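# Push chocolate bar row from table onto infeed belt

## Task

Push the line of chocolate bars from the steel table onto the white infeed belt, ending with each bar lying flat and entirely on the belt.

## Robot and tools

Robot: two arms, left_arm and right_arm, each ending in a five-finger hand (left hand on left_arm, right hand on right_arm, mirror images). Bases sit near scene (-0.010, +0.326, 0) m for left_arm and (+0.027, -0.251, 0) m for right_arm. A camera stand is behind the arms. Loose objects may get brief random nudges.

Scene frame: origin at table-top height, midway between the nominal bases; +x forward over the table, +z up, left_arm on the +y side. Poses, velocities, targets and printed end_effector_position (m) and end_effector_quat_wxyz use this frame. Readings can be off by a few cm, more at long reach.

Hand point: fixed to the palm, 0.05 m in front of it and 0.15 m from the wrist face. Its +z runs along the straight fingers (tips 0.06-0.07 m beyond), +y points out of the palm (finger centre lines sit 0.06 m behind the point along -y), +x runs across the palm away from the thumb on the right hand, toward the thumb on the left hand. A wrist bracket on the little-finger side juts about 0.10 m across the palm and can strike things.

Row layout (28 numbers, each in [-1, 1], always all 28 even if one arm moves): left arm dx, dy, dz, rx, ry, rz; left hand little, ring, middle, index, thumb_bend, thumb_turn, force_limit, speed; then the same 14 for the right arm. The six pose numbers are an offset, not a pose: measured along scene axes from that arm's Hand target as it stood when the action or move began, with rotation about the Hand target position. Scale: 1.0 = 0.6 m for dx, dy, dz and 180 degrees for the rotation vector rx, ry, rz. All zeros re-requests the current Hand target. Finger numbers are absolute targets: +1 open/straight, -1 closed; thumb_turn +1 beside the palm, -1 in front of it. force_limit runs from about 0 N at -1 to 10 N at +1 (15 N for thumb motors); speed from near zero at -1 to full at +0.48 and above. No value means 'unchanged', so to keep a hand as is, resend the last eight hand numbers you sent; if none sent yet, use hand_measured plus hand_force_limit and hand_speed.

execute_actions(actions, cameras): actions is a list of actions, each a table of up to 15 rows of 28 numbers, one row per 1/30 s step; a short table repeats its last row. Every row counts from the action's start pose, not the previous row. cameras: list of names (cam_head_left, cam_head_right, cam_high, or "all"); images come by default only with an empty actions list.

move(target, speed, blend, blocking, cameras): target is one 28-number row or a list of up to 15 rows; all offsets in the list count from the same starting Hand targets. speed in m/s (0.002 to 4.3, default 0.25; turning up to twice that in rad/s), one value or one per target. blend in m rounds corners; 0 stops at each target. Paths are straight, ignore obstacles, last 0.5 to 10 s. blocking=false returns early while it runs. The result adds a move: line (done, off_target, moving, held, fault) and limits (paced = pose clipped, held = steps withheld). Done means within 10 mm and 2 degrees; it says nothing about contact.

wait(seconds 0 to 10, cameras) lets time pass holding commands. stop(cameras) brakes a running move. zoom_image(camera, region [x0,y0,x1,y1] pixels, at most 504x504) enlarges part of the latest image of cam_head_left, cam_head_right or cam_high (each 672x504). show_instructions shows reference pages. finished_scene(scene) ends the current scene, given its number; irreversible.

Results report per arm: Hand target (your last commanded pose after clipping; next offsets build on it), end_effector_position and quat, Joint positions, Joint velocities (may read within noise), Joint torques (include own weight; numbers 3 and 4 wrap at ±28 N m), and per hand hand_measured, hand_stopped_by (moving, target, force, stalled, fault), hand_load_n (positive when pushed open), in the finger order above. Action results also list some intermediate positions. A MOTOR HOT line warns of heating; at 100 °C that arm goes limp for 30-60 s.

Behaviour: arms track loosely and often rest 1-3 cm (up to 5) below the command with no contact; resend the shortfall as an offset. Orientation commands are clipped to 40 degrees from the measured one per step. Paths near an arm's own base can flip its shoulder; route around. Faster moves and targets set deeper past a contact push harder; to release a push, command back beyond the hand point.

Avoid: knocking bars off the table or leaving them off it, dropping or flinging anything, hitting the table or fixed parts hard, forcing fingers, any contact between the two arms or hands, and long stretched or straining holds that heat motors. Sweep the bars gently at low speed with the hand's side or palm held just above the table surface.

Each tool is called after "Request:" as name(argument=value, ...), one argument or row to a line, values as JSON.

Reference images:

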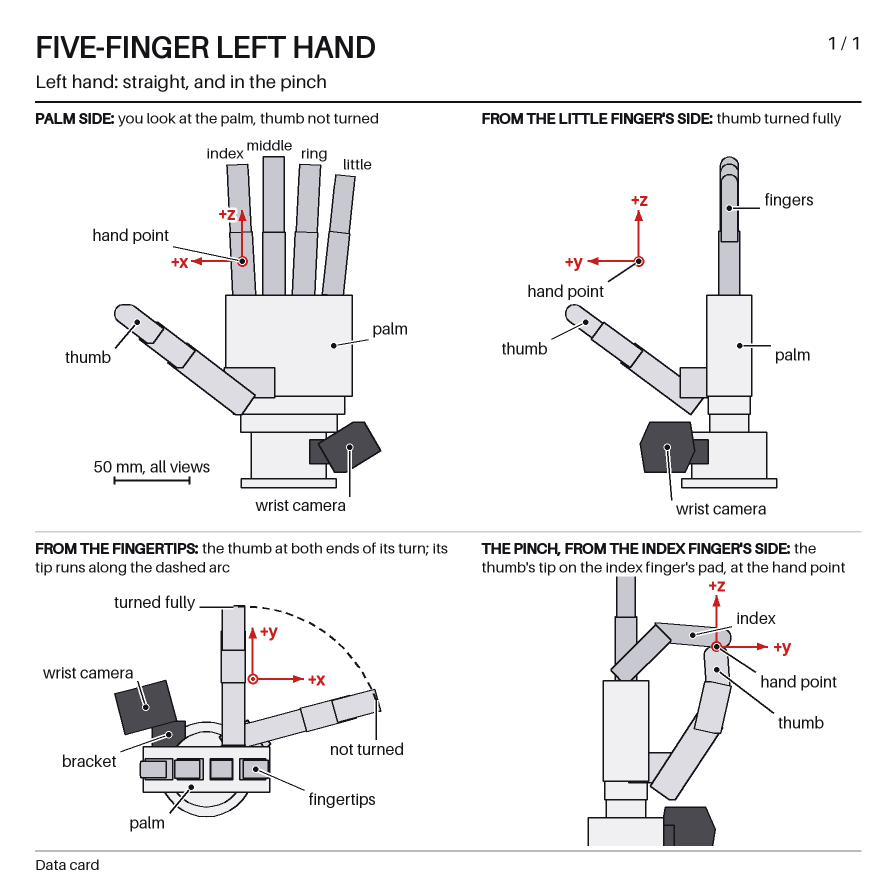

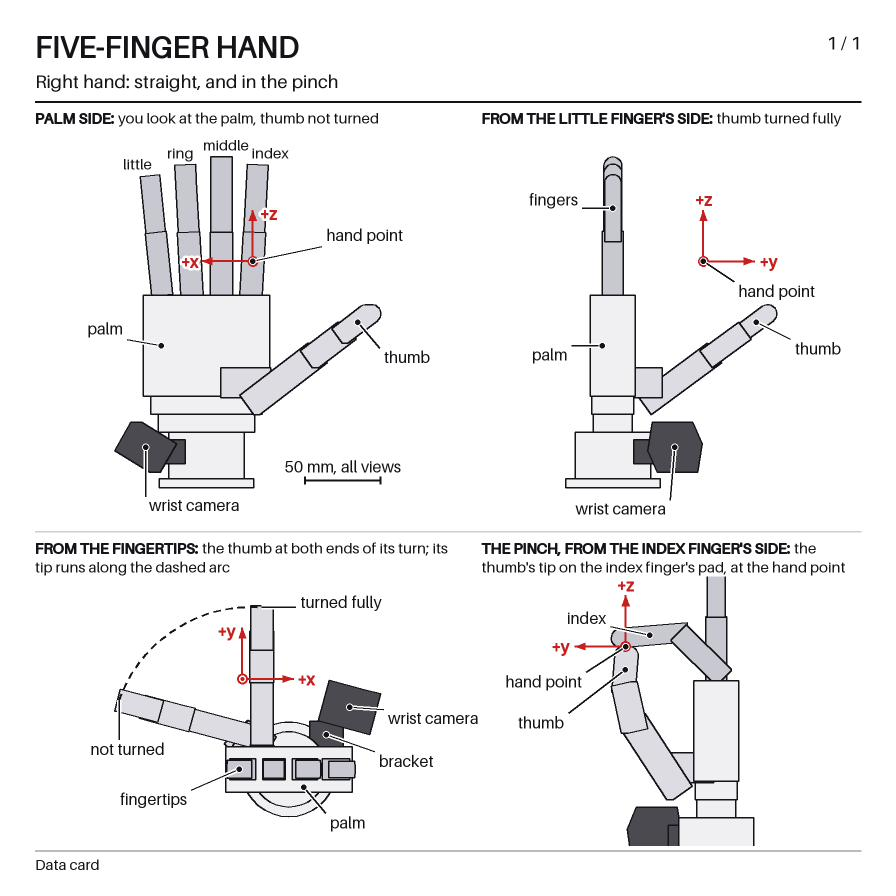

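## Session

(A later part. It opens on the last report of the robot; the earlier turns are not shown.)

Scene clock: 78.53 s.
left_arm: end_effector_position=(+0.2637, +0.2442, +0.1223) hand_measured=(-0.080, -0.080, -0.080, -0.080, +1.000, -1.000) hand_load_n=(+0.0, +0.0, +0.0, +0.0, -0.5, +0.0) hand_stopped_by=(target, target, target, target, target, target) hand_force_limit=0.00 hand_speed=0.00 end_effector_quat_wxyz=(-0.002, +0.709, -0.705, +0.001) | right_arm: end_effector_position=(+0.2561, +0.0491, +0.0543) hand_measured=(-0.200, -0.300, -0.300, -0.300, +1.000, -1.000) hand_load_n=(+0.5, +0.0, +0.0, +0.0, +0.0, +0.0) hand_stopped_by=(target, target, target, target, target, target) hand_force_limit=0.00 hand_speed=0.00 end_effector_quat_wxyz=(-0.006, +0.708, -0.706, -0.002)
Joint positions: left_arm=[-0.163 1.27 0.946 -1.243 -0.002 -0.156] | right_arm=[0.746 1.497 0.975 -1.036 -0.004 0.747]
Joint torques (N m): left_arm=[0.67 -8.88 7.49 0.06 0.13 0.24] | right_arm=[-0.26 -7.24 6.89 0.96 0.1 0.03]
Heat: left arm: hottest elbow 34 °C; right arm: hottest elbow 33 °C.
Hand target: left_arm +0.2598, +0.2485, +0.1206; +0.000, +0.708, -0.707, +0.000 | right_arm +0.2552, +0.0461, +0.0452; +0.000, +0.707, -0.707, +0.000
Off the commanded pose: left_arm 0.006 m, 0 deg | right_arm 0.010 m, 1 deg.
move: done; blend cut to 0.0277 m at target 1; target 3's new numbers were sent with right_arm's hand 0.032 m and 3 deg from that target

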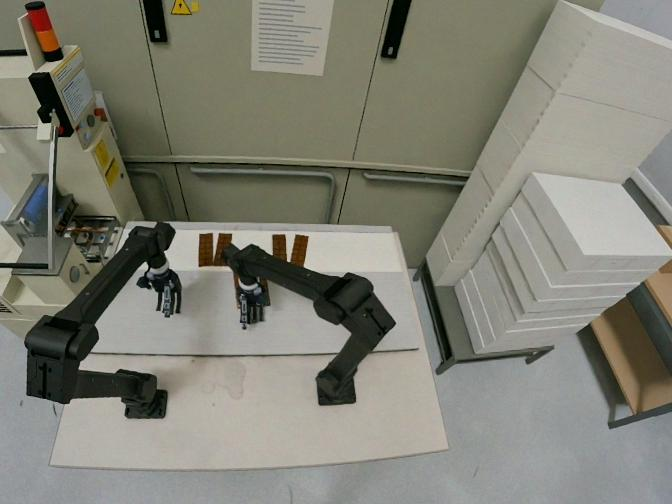

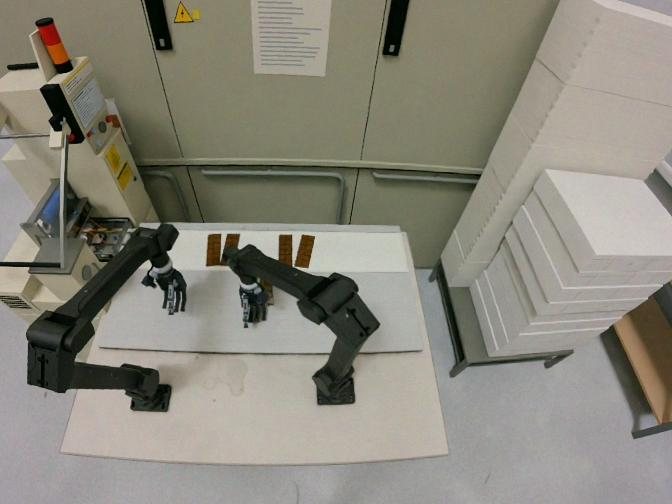

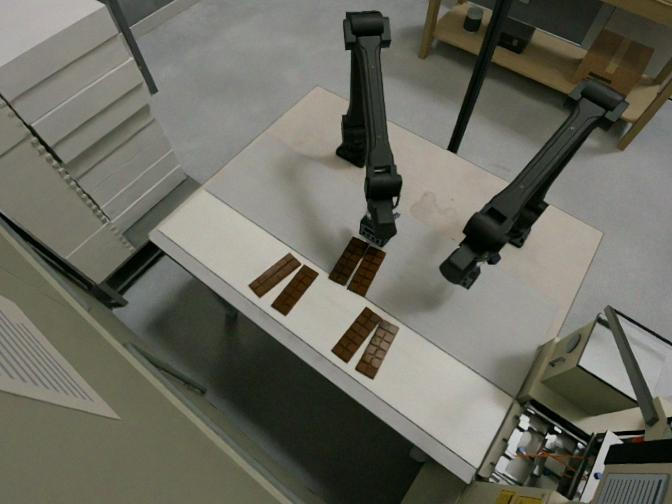

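Request:
move(
  target=[0,0,0, 0,0,0, -0.08,-0.08,-0.08,-0.08,1,-1, 0, 0, 0.23,0.012,0.005, 0,0,0, -0.2,-0.3,-0.3,-0.3,1,-1, 0, 0],
  speed=0.1,
  cameras=["all"],
)

Request:
zoom_image(
  camera="cam_high",
  region=[260, 200, 420, 360],
)

Request:
zoom_image(
  camera="cam_head_left",
  region=[190, 210, 310, 330],
)

Scene clock: 81.50 s.
left_arm: end_effector_position=(+0.2637, +0.2442, +0.1223) hand_measured=(-0.080, -0.080, -0.080, -0.080, +1.000, -1.000) hand_load_n=(+0.0, +0.0, +0.0, +0.0, +0.0, +0.0) hand_stopped_by=(target, target, target, target, target, target) hand_force_limit=0.00 hand_speed=0.00 end_effector_quat_wxyz=(-0.002, +0.709, -0.705, +0.001) | right_arm: end_effector_position=(+0.3721, +0.0447, +0.0422) hand_measured=(-0.200, -0.300, -0.300, -0.300, +1.000, -1.000) hand_load_n=(+0.0, +0.0, +0.0, +0.0, +0.0, +0.0) hand_stopped_by=(target, target, target, target, target, target) hand_force_limit=0.00 hand_speed=0.00 end_effector_quat_wxyz=(+0.012, +0.707, -0.707, -0.004)
Joint positions: left_arm=[-0.163 1.27 0.946 -1.243 -0.002 -0.156] | right_arm=[0.575 1.748 1.251 -1.098 -0.003 0.579]
Joint torques (N m): left_arm=[0.67 -9 7.46 0.06 0.14 0.24] | right_arm=[-0.73 -9.88 12.7 0.03 0.1 -0.04]
Heat: left arm: hottest elbow 34 °C; right arm: hottest elbow 33 °C.
Hand target: left_arm +0.2598, +0.2485, +0.1206; +0.000, +0.708, -0.707, +0.000 | right_arm +0.3931, +0.0533, +0.0483; +0.000, +0.708, -0.707, +0.000
Off the commanded pose: left_arm 0.006 m, 0 deg | right_arm 0.024 m, 1 deg.
move: off_target (right_arm)

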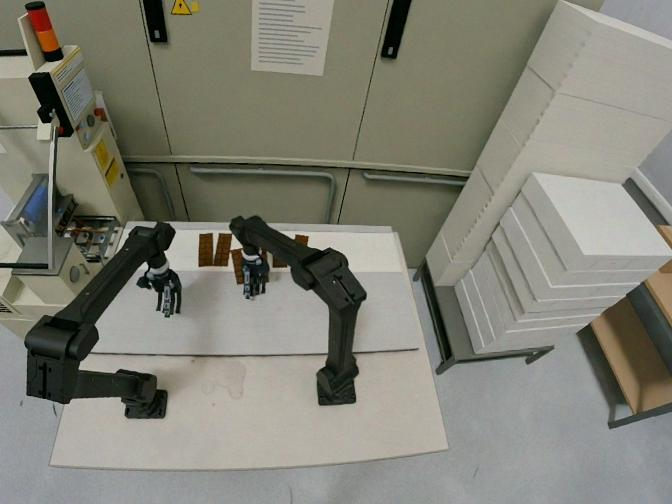

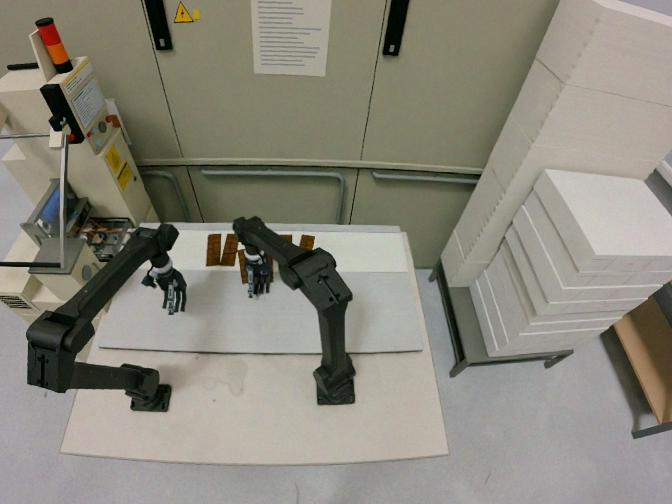

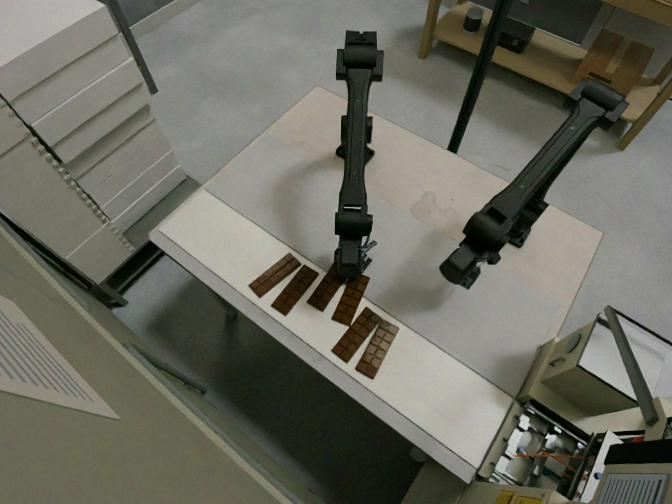

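Scaled by 3.150 from the camera's 672x504 image, which has a finer 960x720 frame.

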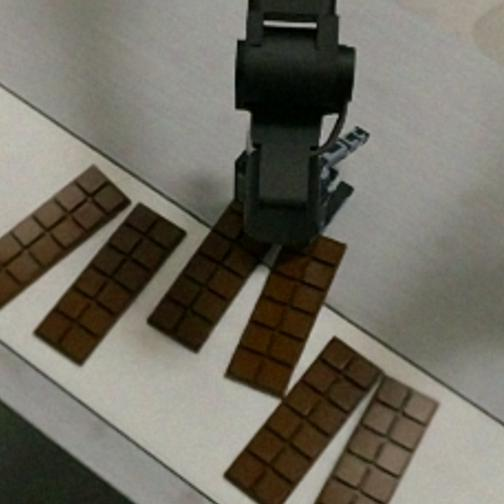

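Scaled by 4.200 from the camera's 672x504 image, which has a finer 960x720 frame.

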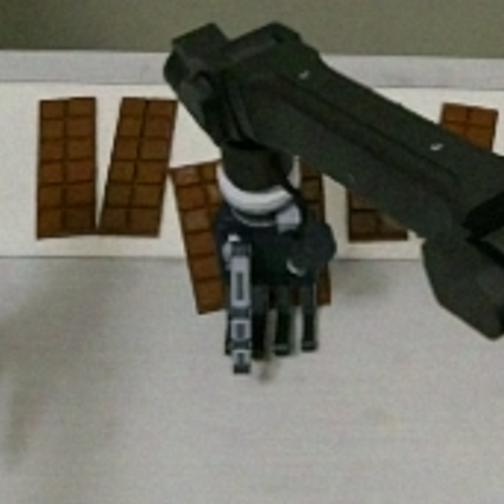

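Request:
move(
  target=[
    [0,0,0, 0,0,0, -0.08,-0.08,-0.08,-0.08,1,-1, 0, 0, -0.1,0.045,0.07, 0,0,0, -0.2,-0.3,-0.3,-0.3,1,-1, 0, 0],
    [0,0,0, 0,0,0, -0.08,-0.08,-0.08,-0.08,1,-1, 0, 0, -0.1,0.05,0.05, 0,0,0, -1,-1,-0.08,-0.08,1,-1, 0, 0],
    [0,0,0, 0,0,0, -0.08,-0.08,-0.08,-0.08,1,-1, 0, 0, -0.075,0.045,-0.003, 0,0,0, -1,-1,-0.08,-0.08,1,-1, 0, 0],
  ],
  speed=0.12,
  cameras=["all"],
)

Request:
zoom_image(
  camera="cam_high",
  region=[260, 200, 420, 360],
)

Request:
zoom_image(
  camera="cam_head_left",
  region=[190, 210, 310, 330],
)

Scene clock: 86.13 s.
left_arm: end_effector_position=(+0.2637, +0.2442, +0.1223) hand_measured=(-0.080, -0.080, -0.080, -0.080, +1.000, -1.000) hand_load_n=(+0.0, +0.0, +0.0, +0.0, +0.0, +0.0) hand_stopped_by=(target, target, target, target, target, target) hand_force_limit=0.00 hand_speed=0.00 end_effector_quat_wxyz=(-0.002, +0.709, -0.705, +0.001) | right_arm: end_effector_position=(+0.3476, +0.0844, +0.0565) hand_measured=(-1.000, -1.000, -0.080, -0.080, +1.000, -1.000) hand_load_n=(+0.5, +0.0, +0.0, +0.0, +0.0, +0.0) hand_stopped_by=(target, target, target, target, target, target) hand_force_limit=0.00 hand_speed=0.00 end_effector_quat_wxyz=(-0.006, +0.707, -0.708, -0.001)
Joint positions: left_arm=[-0.163 1.27 0.946 -1.243 -0.002 -0.156] | right_arm=[0.671 1.715 1.251 -1.097 -0.003 0.676]
Joint torques (N m): left_arm=[0.67 -8.94 7.49 0.08 0.14 0.25] | right_arm=[-0.62 -10.46 7.25 0.99 0.06 -0.02]
Heat: left arm: hottest elbow 34 °C; right arm: hottest elbow 33 °C.
Hand target: left_arm +0.2598, +0.2485, +0.1206; +0.000, +0.708, -0.707, +0.000 | right_arm +0.3483, +0.0803, +0.0467; +0.000, +0.707, -0.707, +0.000
Off the commanded pose: left_arm 0.006 m, 0 deg | right_arm 0.011 m, 1 deg.
move: off_target (right_arm)

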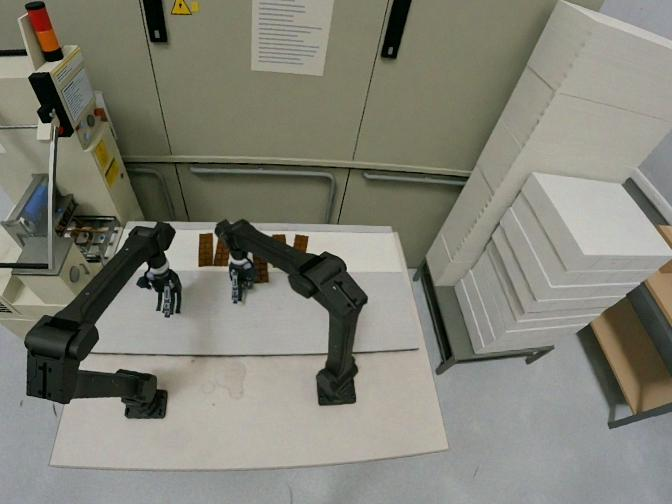

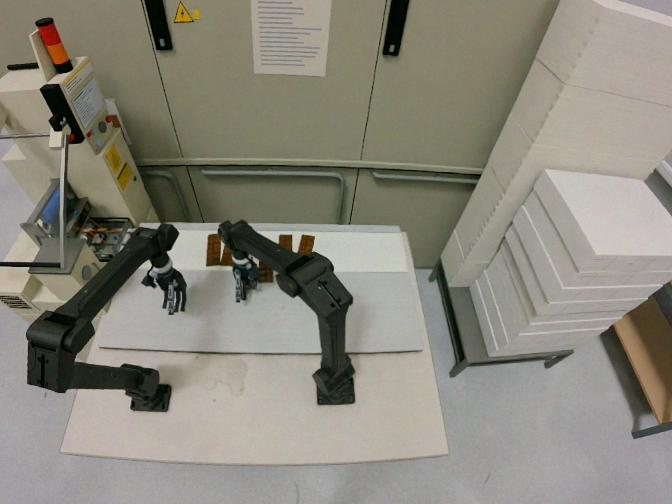

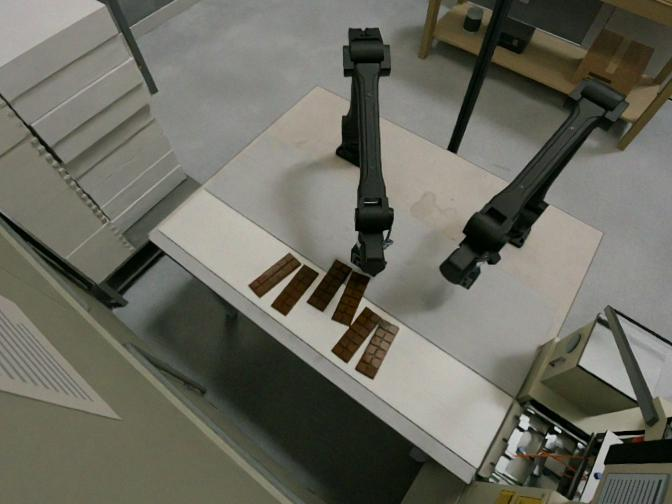

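Scaled by 3.150 from the camera's 672x504 image, which has a finer 960x720 frame.

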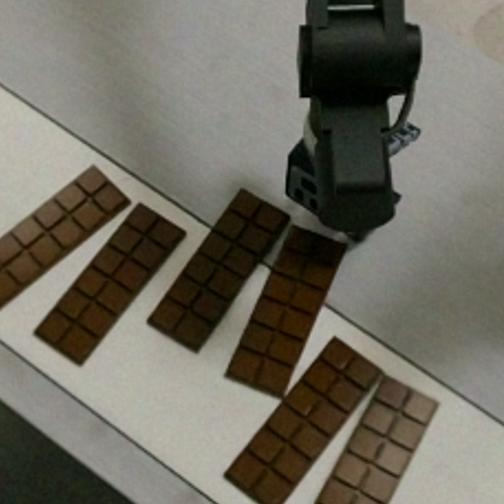

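Scaled by 4.200 from the camera's 672x504 image, which has a finer 960x720 frame.

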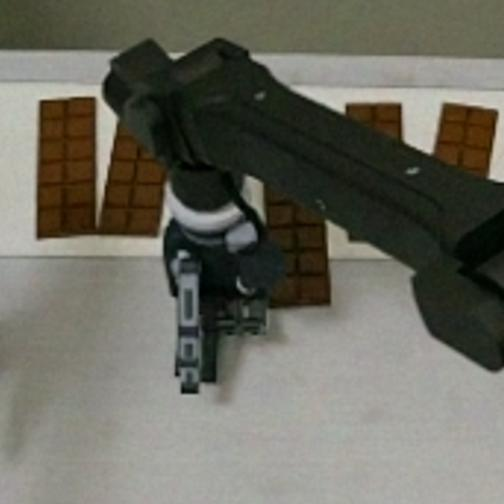

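Request:
move(
  target=[0,0,0, 0,0,0, -0.08,-0.08,-0.08,-0.08,1,-1, 0, 0, 0.198,0.013,0.003, 0,0,0, -1,-1,-0.08,-0.08,1,-1, 0, 0],
  speed=0.1,
  cameras=["all"],
)

Request:
zoom_image(
  camera="cam_high",
  region=[240, 220, 420, 400],
)

Request:
zoom_image(
  camera="cam_head_left",
  region=[190, 210, 310, 330],
)

Scene clock: 88.47 s.
left_arm: end_effector_position=(+0.2637, +0.2442, +0.1223) hand_measured=(-0.080, -0.080, -0.080, -0.080, +1.000, -1.000) hand_load_n=(+0.0, +0.0, +0.0, +0.0, +0.0, +0.0) hand_stopped_by=(target, target, target, target, target, target) hand_force_limit=0.00 hand_speed=0.00 end_effector_quat_wxyz=(-0.002, +0.709, -0.705, +0.001) | right_arm: end_effector_position=(+0.4445, +0.0837, +0.0498) hand_measured=(-1.000, -1.000, -0.080, -0.080, +1.000, -1.000) hand_load_n=(+0.0, +0.0, -2.0, -1.5, +0.0, +0.0) hand_stopped_by=(target, target, target, target, target, target) hand_force_limit=0.00 hand_speed=0.00 end_effector_quat_wxyz=(+0.008, +0.710, -0.705, -0.007)
Joint positions: left_arm=[-0.163 1.27 0.946 -1.243 -0.002 -0.156] | right_arm=[0.561 1.93 1.542 -1.201 -0.011 0.557]
Joint torques (N m): left_arm=[0.62 -8.94 7.51 0.08 0.14 0.25] | right_arm=[-0.97 -11.81 13 0.31 0.36 0]
Heat: left arm: hottest elbow 34 °C; right arm: hottest elbow 33 °C.
Hand target: left_arm +0.2598, +0.2485, +0.1206; +0.000, +0.708, -0.707, +0.000 | right_arm +0.4671, +0.0880, +0.0482; +0.000, +0.707, -0.707, +0.000
Off the commanded pose: left_arm 0.006 m, 0 deg | right_arm 0.023 m, 1 deg.
move: off_target (right_arm)

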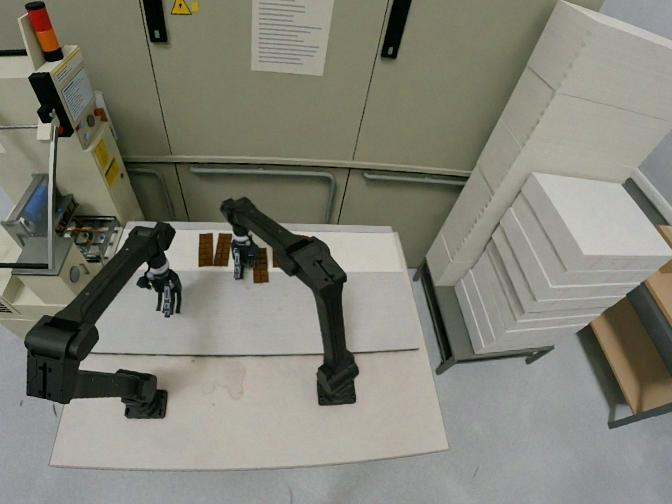

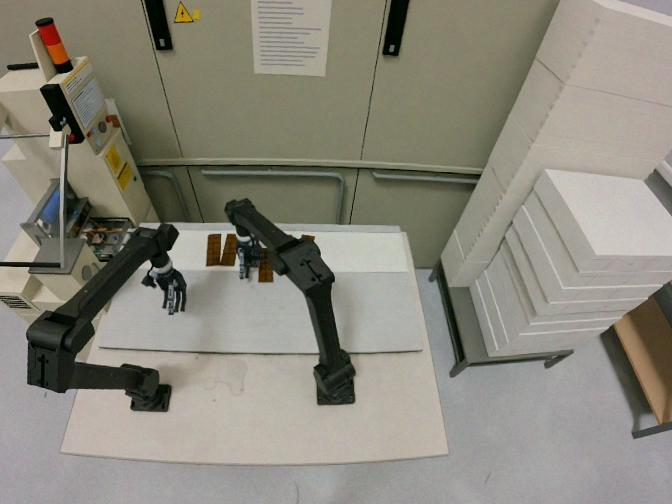

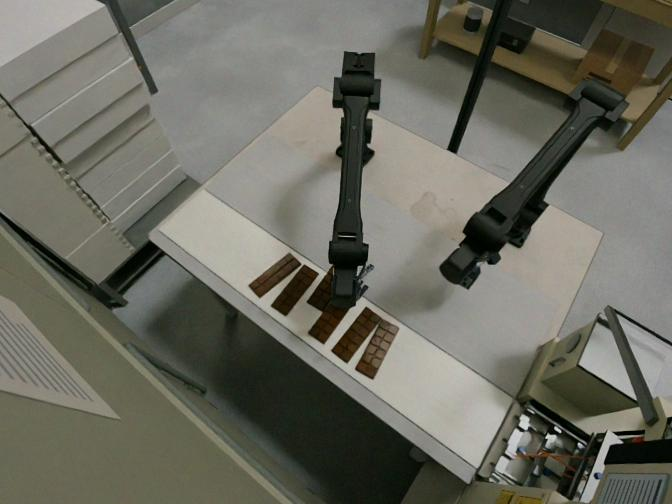

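Scaled by 2.800 from the camera's 672x504 image, which has a finer 960x720 frame.

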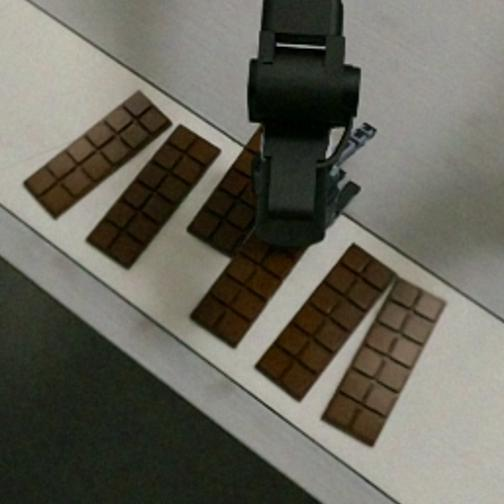

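Scaled by 4.200 from the camera's 672x504 image, which has a finer 960x720 frame.

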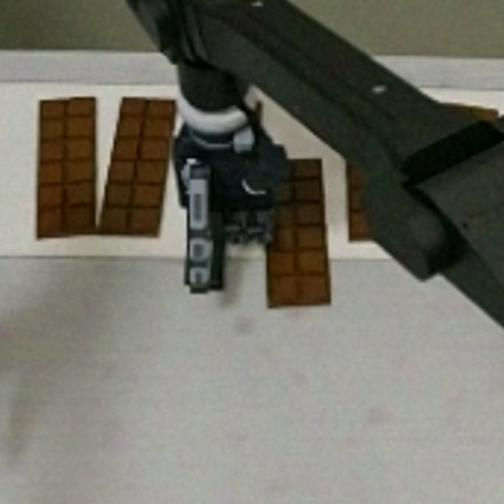

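Request:
move(
  target=[
    [0,0,0, 0,0,0, -0.08,-0.08,-0.08,-0.08,1,-1, 0, 0, -0.112,-0.005,0.07, 0,0,0, -1,-1,-0.08,-0.08,1,-1, 0, 0],
    [0,0,0, 0,0,0, -0.08,-0.08,-0.08,-0.08,1,-1, 0, 0, -0.203,-0.138,0.07, 0,0,0, -1,-1,-0.08,-0.08,1,-1, 0, 0],
    [0,0,0, 0,0,0, -0.08,-0.08,-0.08,-0.08,1,-1, 0, 0, -0.187,-0.140,-0.003, 0,0,0, -1,-1,-0.08,-0.08,1,-1, 0, 0],
    [0,0,0, 0,0,0, -0.08,-0.08,-0.08,-0.08,1,-1, 0, 0, 0,-0.127,0, 0,0,0, -1,-1,-0.08,-0.08,1,-1, 0, 0],
  ],
  speed=[0.2,0.2,0.12,0.1],
  blend=[0.03,0.02,0,0],
  cameras=["all"],
)

Request:
zoom_image(
  camera="cam_high",
  region=[240, 220, 420, 400],
)

Request:
zoom_image(
  camera="cam_head_left",
  region=[190, 210, 310, 330],
)

Scene clock: 92.43 s.
left_arm: end_effector_position=(+0.2637, +0.2442, +0.1223) hand_measured=(-0.080, -0.080, -0.080, -0.080, +1.000, -1.000) hand_load_n=(+0.0, +0.0, +0.0, +0.0, +0.0, +0.0) hand_stopped_by=(target, target, target, target, target, target) hand_force_limit=0.00 hand_speed=0.00 end_effector_quat_wxyz=(-0.002, +0.709, -0.705, +0.001) | right_arm: end_effector_position=(+0.4419, +0.0085, +0.0491) hand_measured=(-1.000, -1.000, -0.080, -0.080, +1.000, -1.000) hand_load_n=(+0.0, +0.5, -2.5, -2.0, +0.0, +0.0) hand_stopped_by=(target, target, target, target, target, target) hand_force_limit=0.00 hand_speed=0.00 end_effector_quat_wxyz=(+0.010, +0.710, -0.704, -0.009)
Joint positions: left_arm=[-0.163 1.27 0.946 -1.243 -0.002 -0.156] | right_arm=[0.443 1.842 1.405 -1.158 -0.011 0.439]
Joint torques (N m): left_arm=[0.73 -8.88 7.46 0.06 0.14 0.25] | right_arm=[-0.97 -10.29 12.86 0.53 0.36 0.01]
Heat: left arm: hottest elbow 34 °C; right arm: hottest elbow 34 °C.
Hand target: left_arm +0.2598, +0.2485, +0.1206; +0.000, +0.708, -0.707, +0.000 | right_arm +0.4670, +0.0119, +0.0483; +0.000, +0.707, -0.707, +0.000
Off the commanded pose: left_arm 0.006 m, 0 deg | right_arm 0.025 m, 2 deg.
move: off_target (right_arm)

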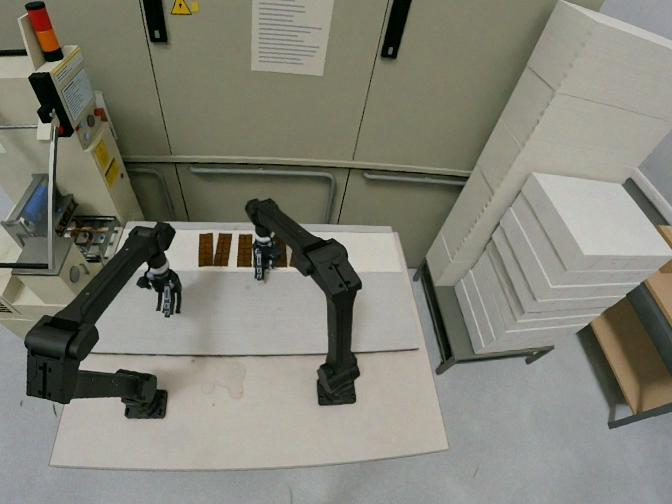

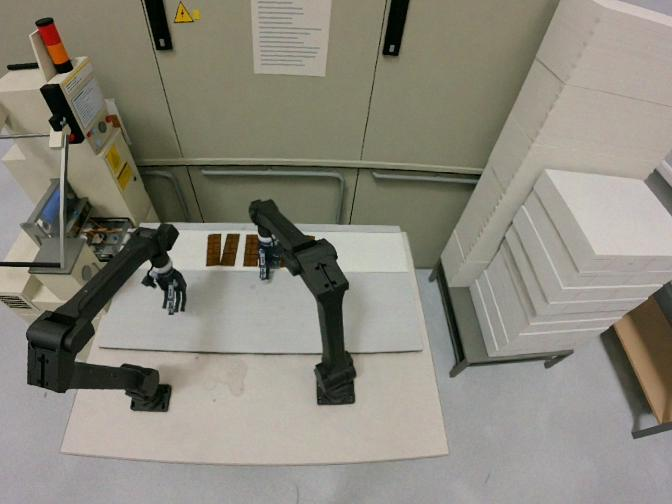

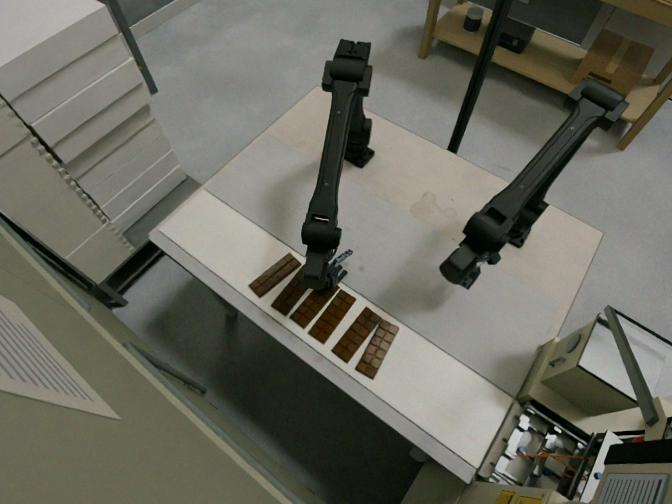

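Scaled by 2.800 from the camera's 672x504 image, which has a finer 960x720 frame.

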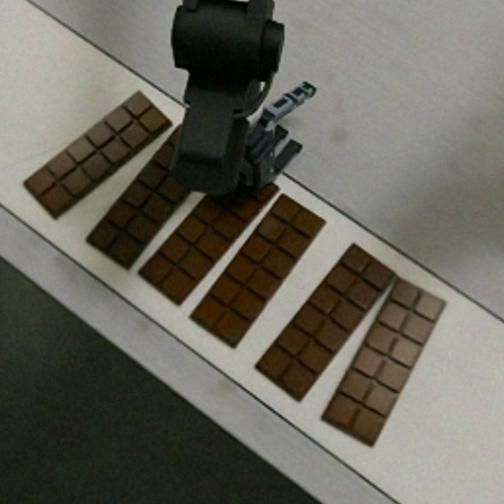

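Scaled by 4.200 from the camera's 672x504 image, which has a finer 960x720 frame.

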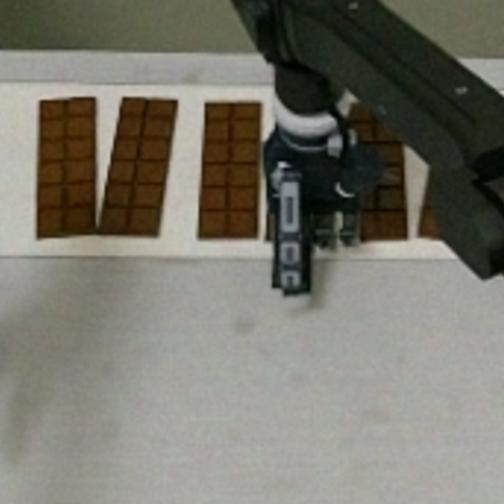

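Request:
move(
  target=[0,0,0, 0,0,0, -0.08,-0.08,-0.08,-0.08,1,-1, 0, 0, -0.2,-0.005,0.12, 0,0,0, -1,-1,-0.08,-0.08,1,-1, 0, 0],
  speed=0.2,
  cameras=["all"],
)

Request:
zoom_image(
  camera="cam_high",
  region=[240, 220, 420, 400],
)

Request:
zoom_image(
  camera="cam_head_left",
  region=[190, 210, 310, 330],
)

Scene clock: 94.23 s.
left_arm: end_effector_position=(+0.2637, +0.2442, +0.1223) hand_measured=(-0.080, -0.080, -0.080, -0.080, +1.000, -1.000) hand_load_n=(+0.0, +0.0, +0.0, +0.0, +0.0, +0.0) hand_stopped_by=(target, target, target, target, target, target) hand_force_limit=0.00 hand_speed=0.00 end_effector_quat_wxyz=(-0.002, +0.709, -0.705, +0.001) | right_arm: end_effector_position=(+0.3534, +0.0107, +0.1161) hand_measured=(-1.000, -1.000, -0.080, -0.080, +1.000, -1.000) hand_load_n=(+0.0, +0.0, +0.0, +0.0, +0.0, +0.0) hand_stopped_by=(target, target, target, target, target, target) hand_force_limit=0.00 hand_speed=0.00 end_effector_quat_wxyz=(-0.002, +0.709, -0.706, -0.001)
Joint positions: left_arm=[-0.163 1.27 0.946 -1.243 -0.002 -0.156] | right_arm=[0.535 1.569 1.235 -1.234 -0.004 0.534]
Joint torques (N m): left_arm=[0.67 -8.94 7.5 0.06 0.14 0.25] | right_arm=[0.38 -11.4 7.77 -0.1 0.11 0.11]
Heat: left arm: hottest elbow 34 °C; right arm: hottest elbow 34 °C.
Hand target: left_arm +0.2598, +0.2485, +0.1206; +0.000, +0.708, -0.707, +0.000 | right_arm +0.3470, +0.0090, +0.1203; +0.000, +0.708, -0.707, +0.000
Off the commanded pose: left_arm 0.006 m, 0 deg | right_arm 0.008 m, 0 deg.
move: done

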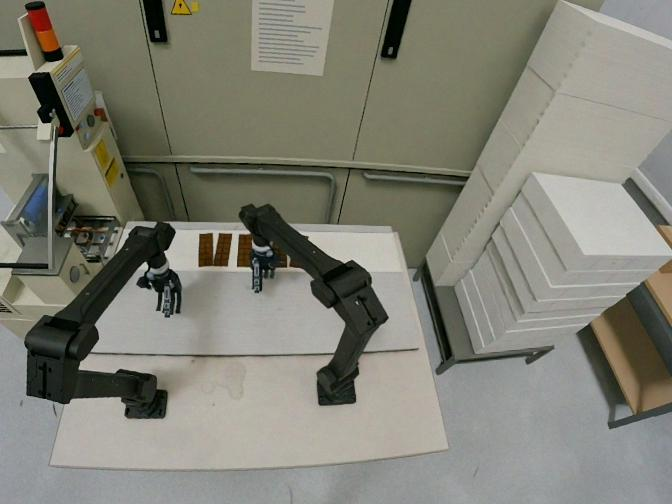

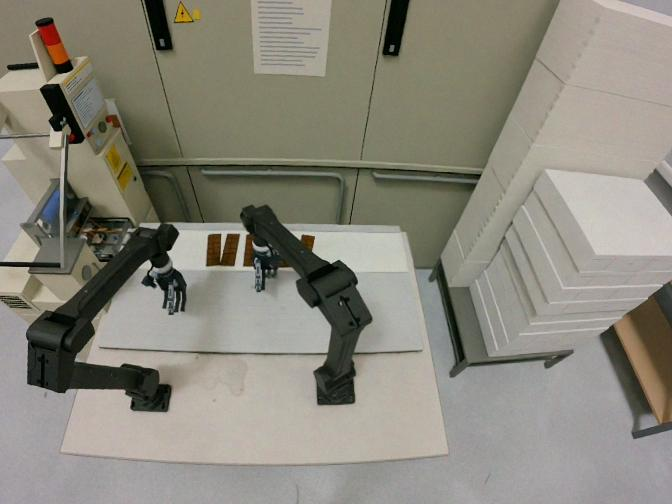

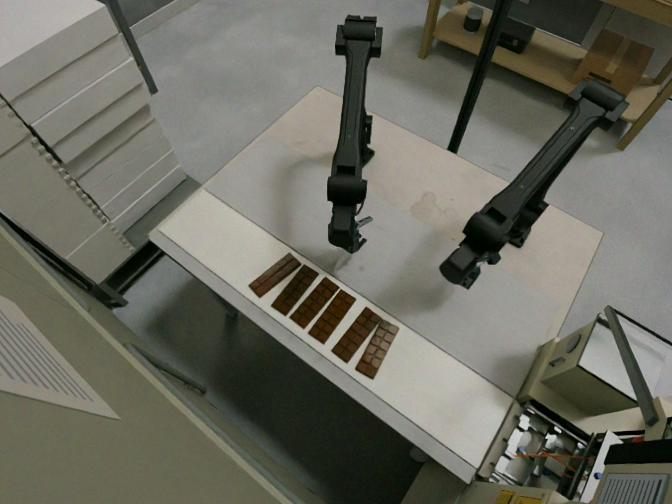

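Scaled by 2.800 from the camera's 672x504 image, which has a finer 960x720 frame.

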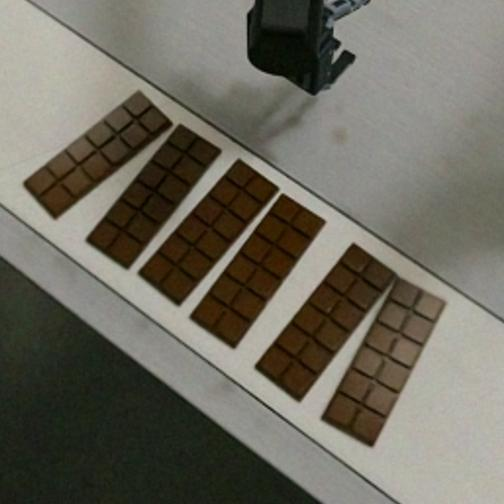

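Scaled by 4.200 from the camera's 672x504 image, which has a finer 960x720 frame.

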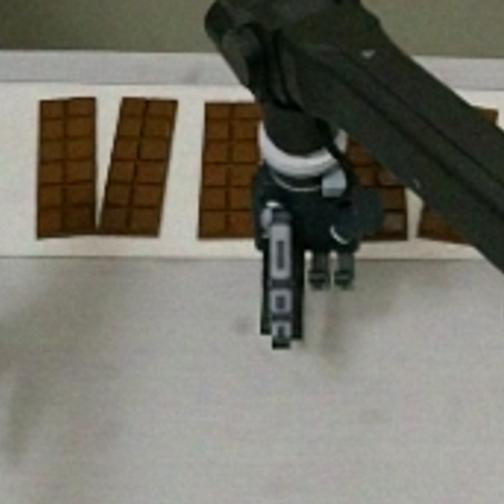

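Request:
finished_scene(
  scene=1,
)

The scene is finished: the task was done.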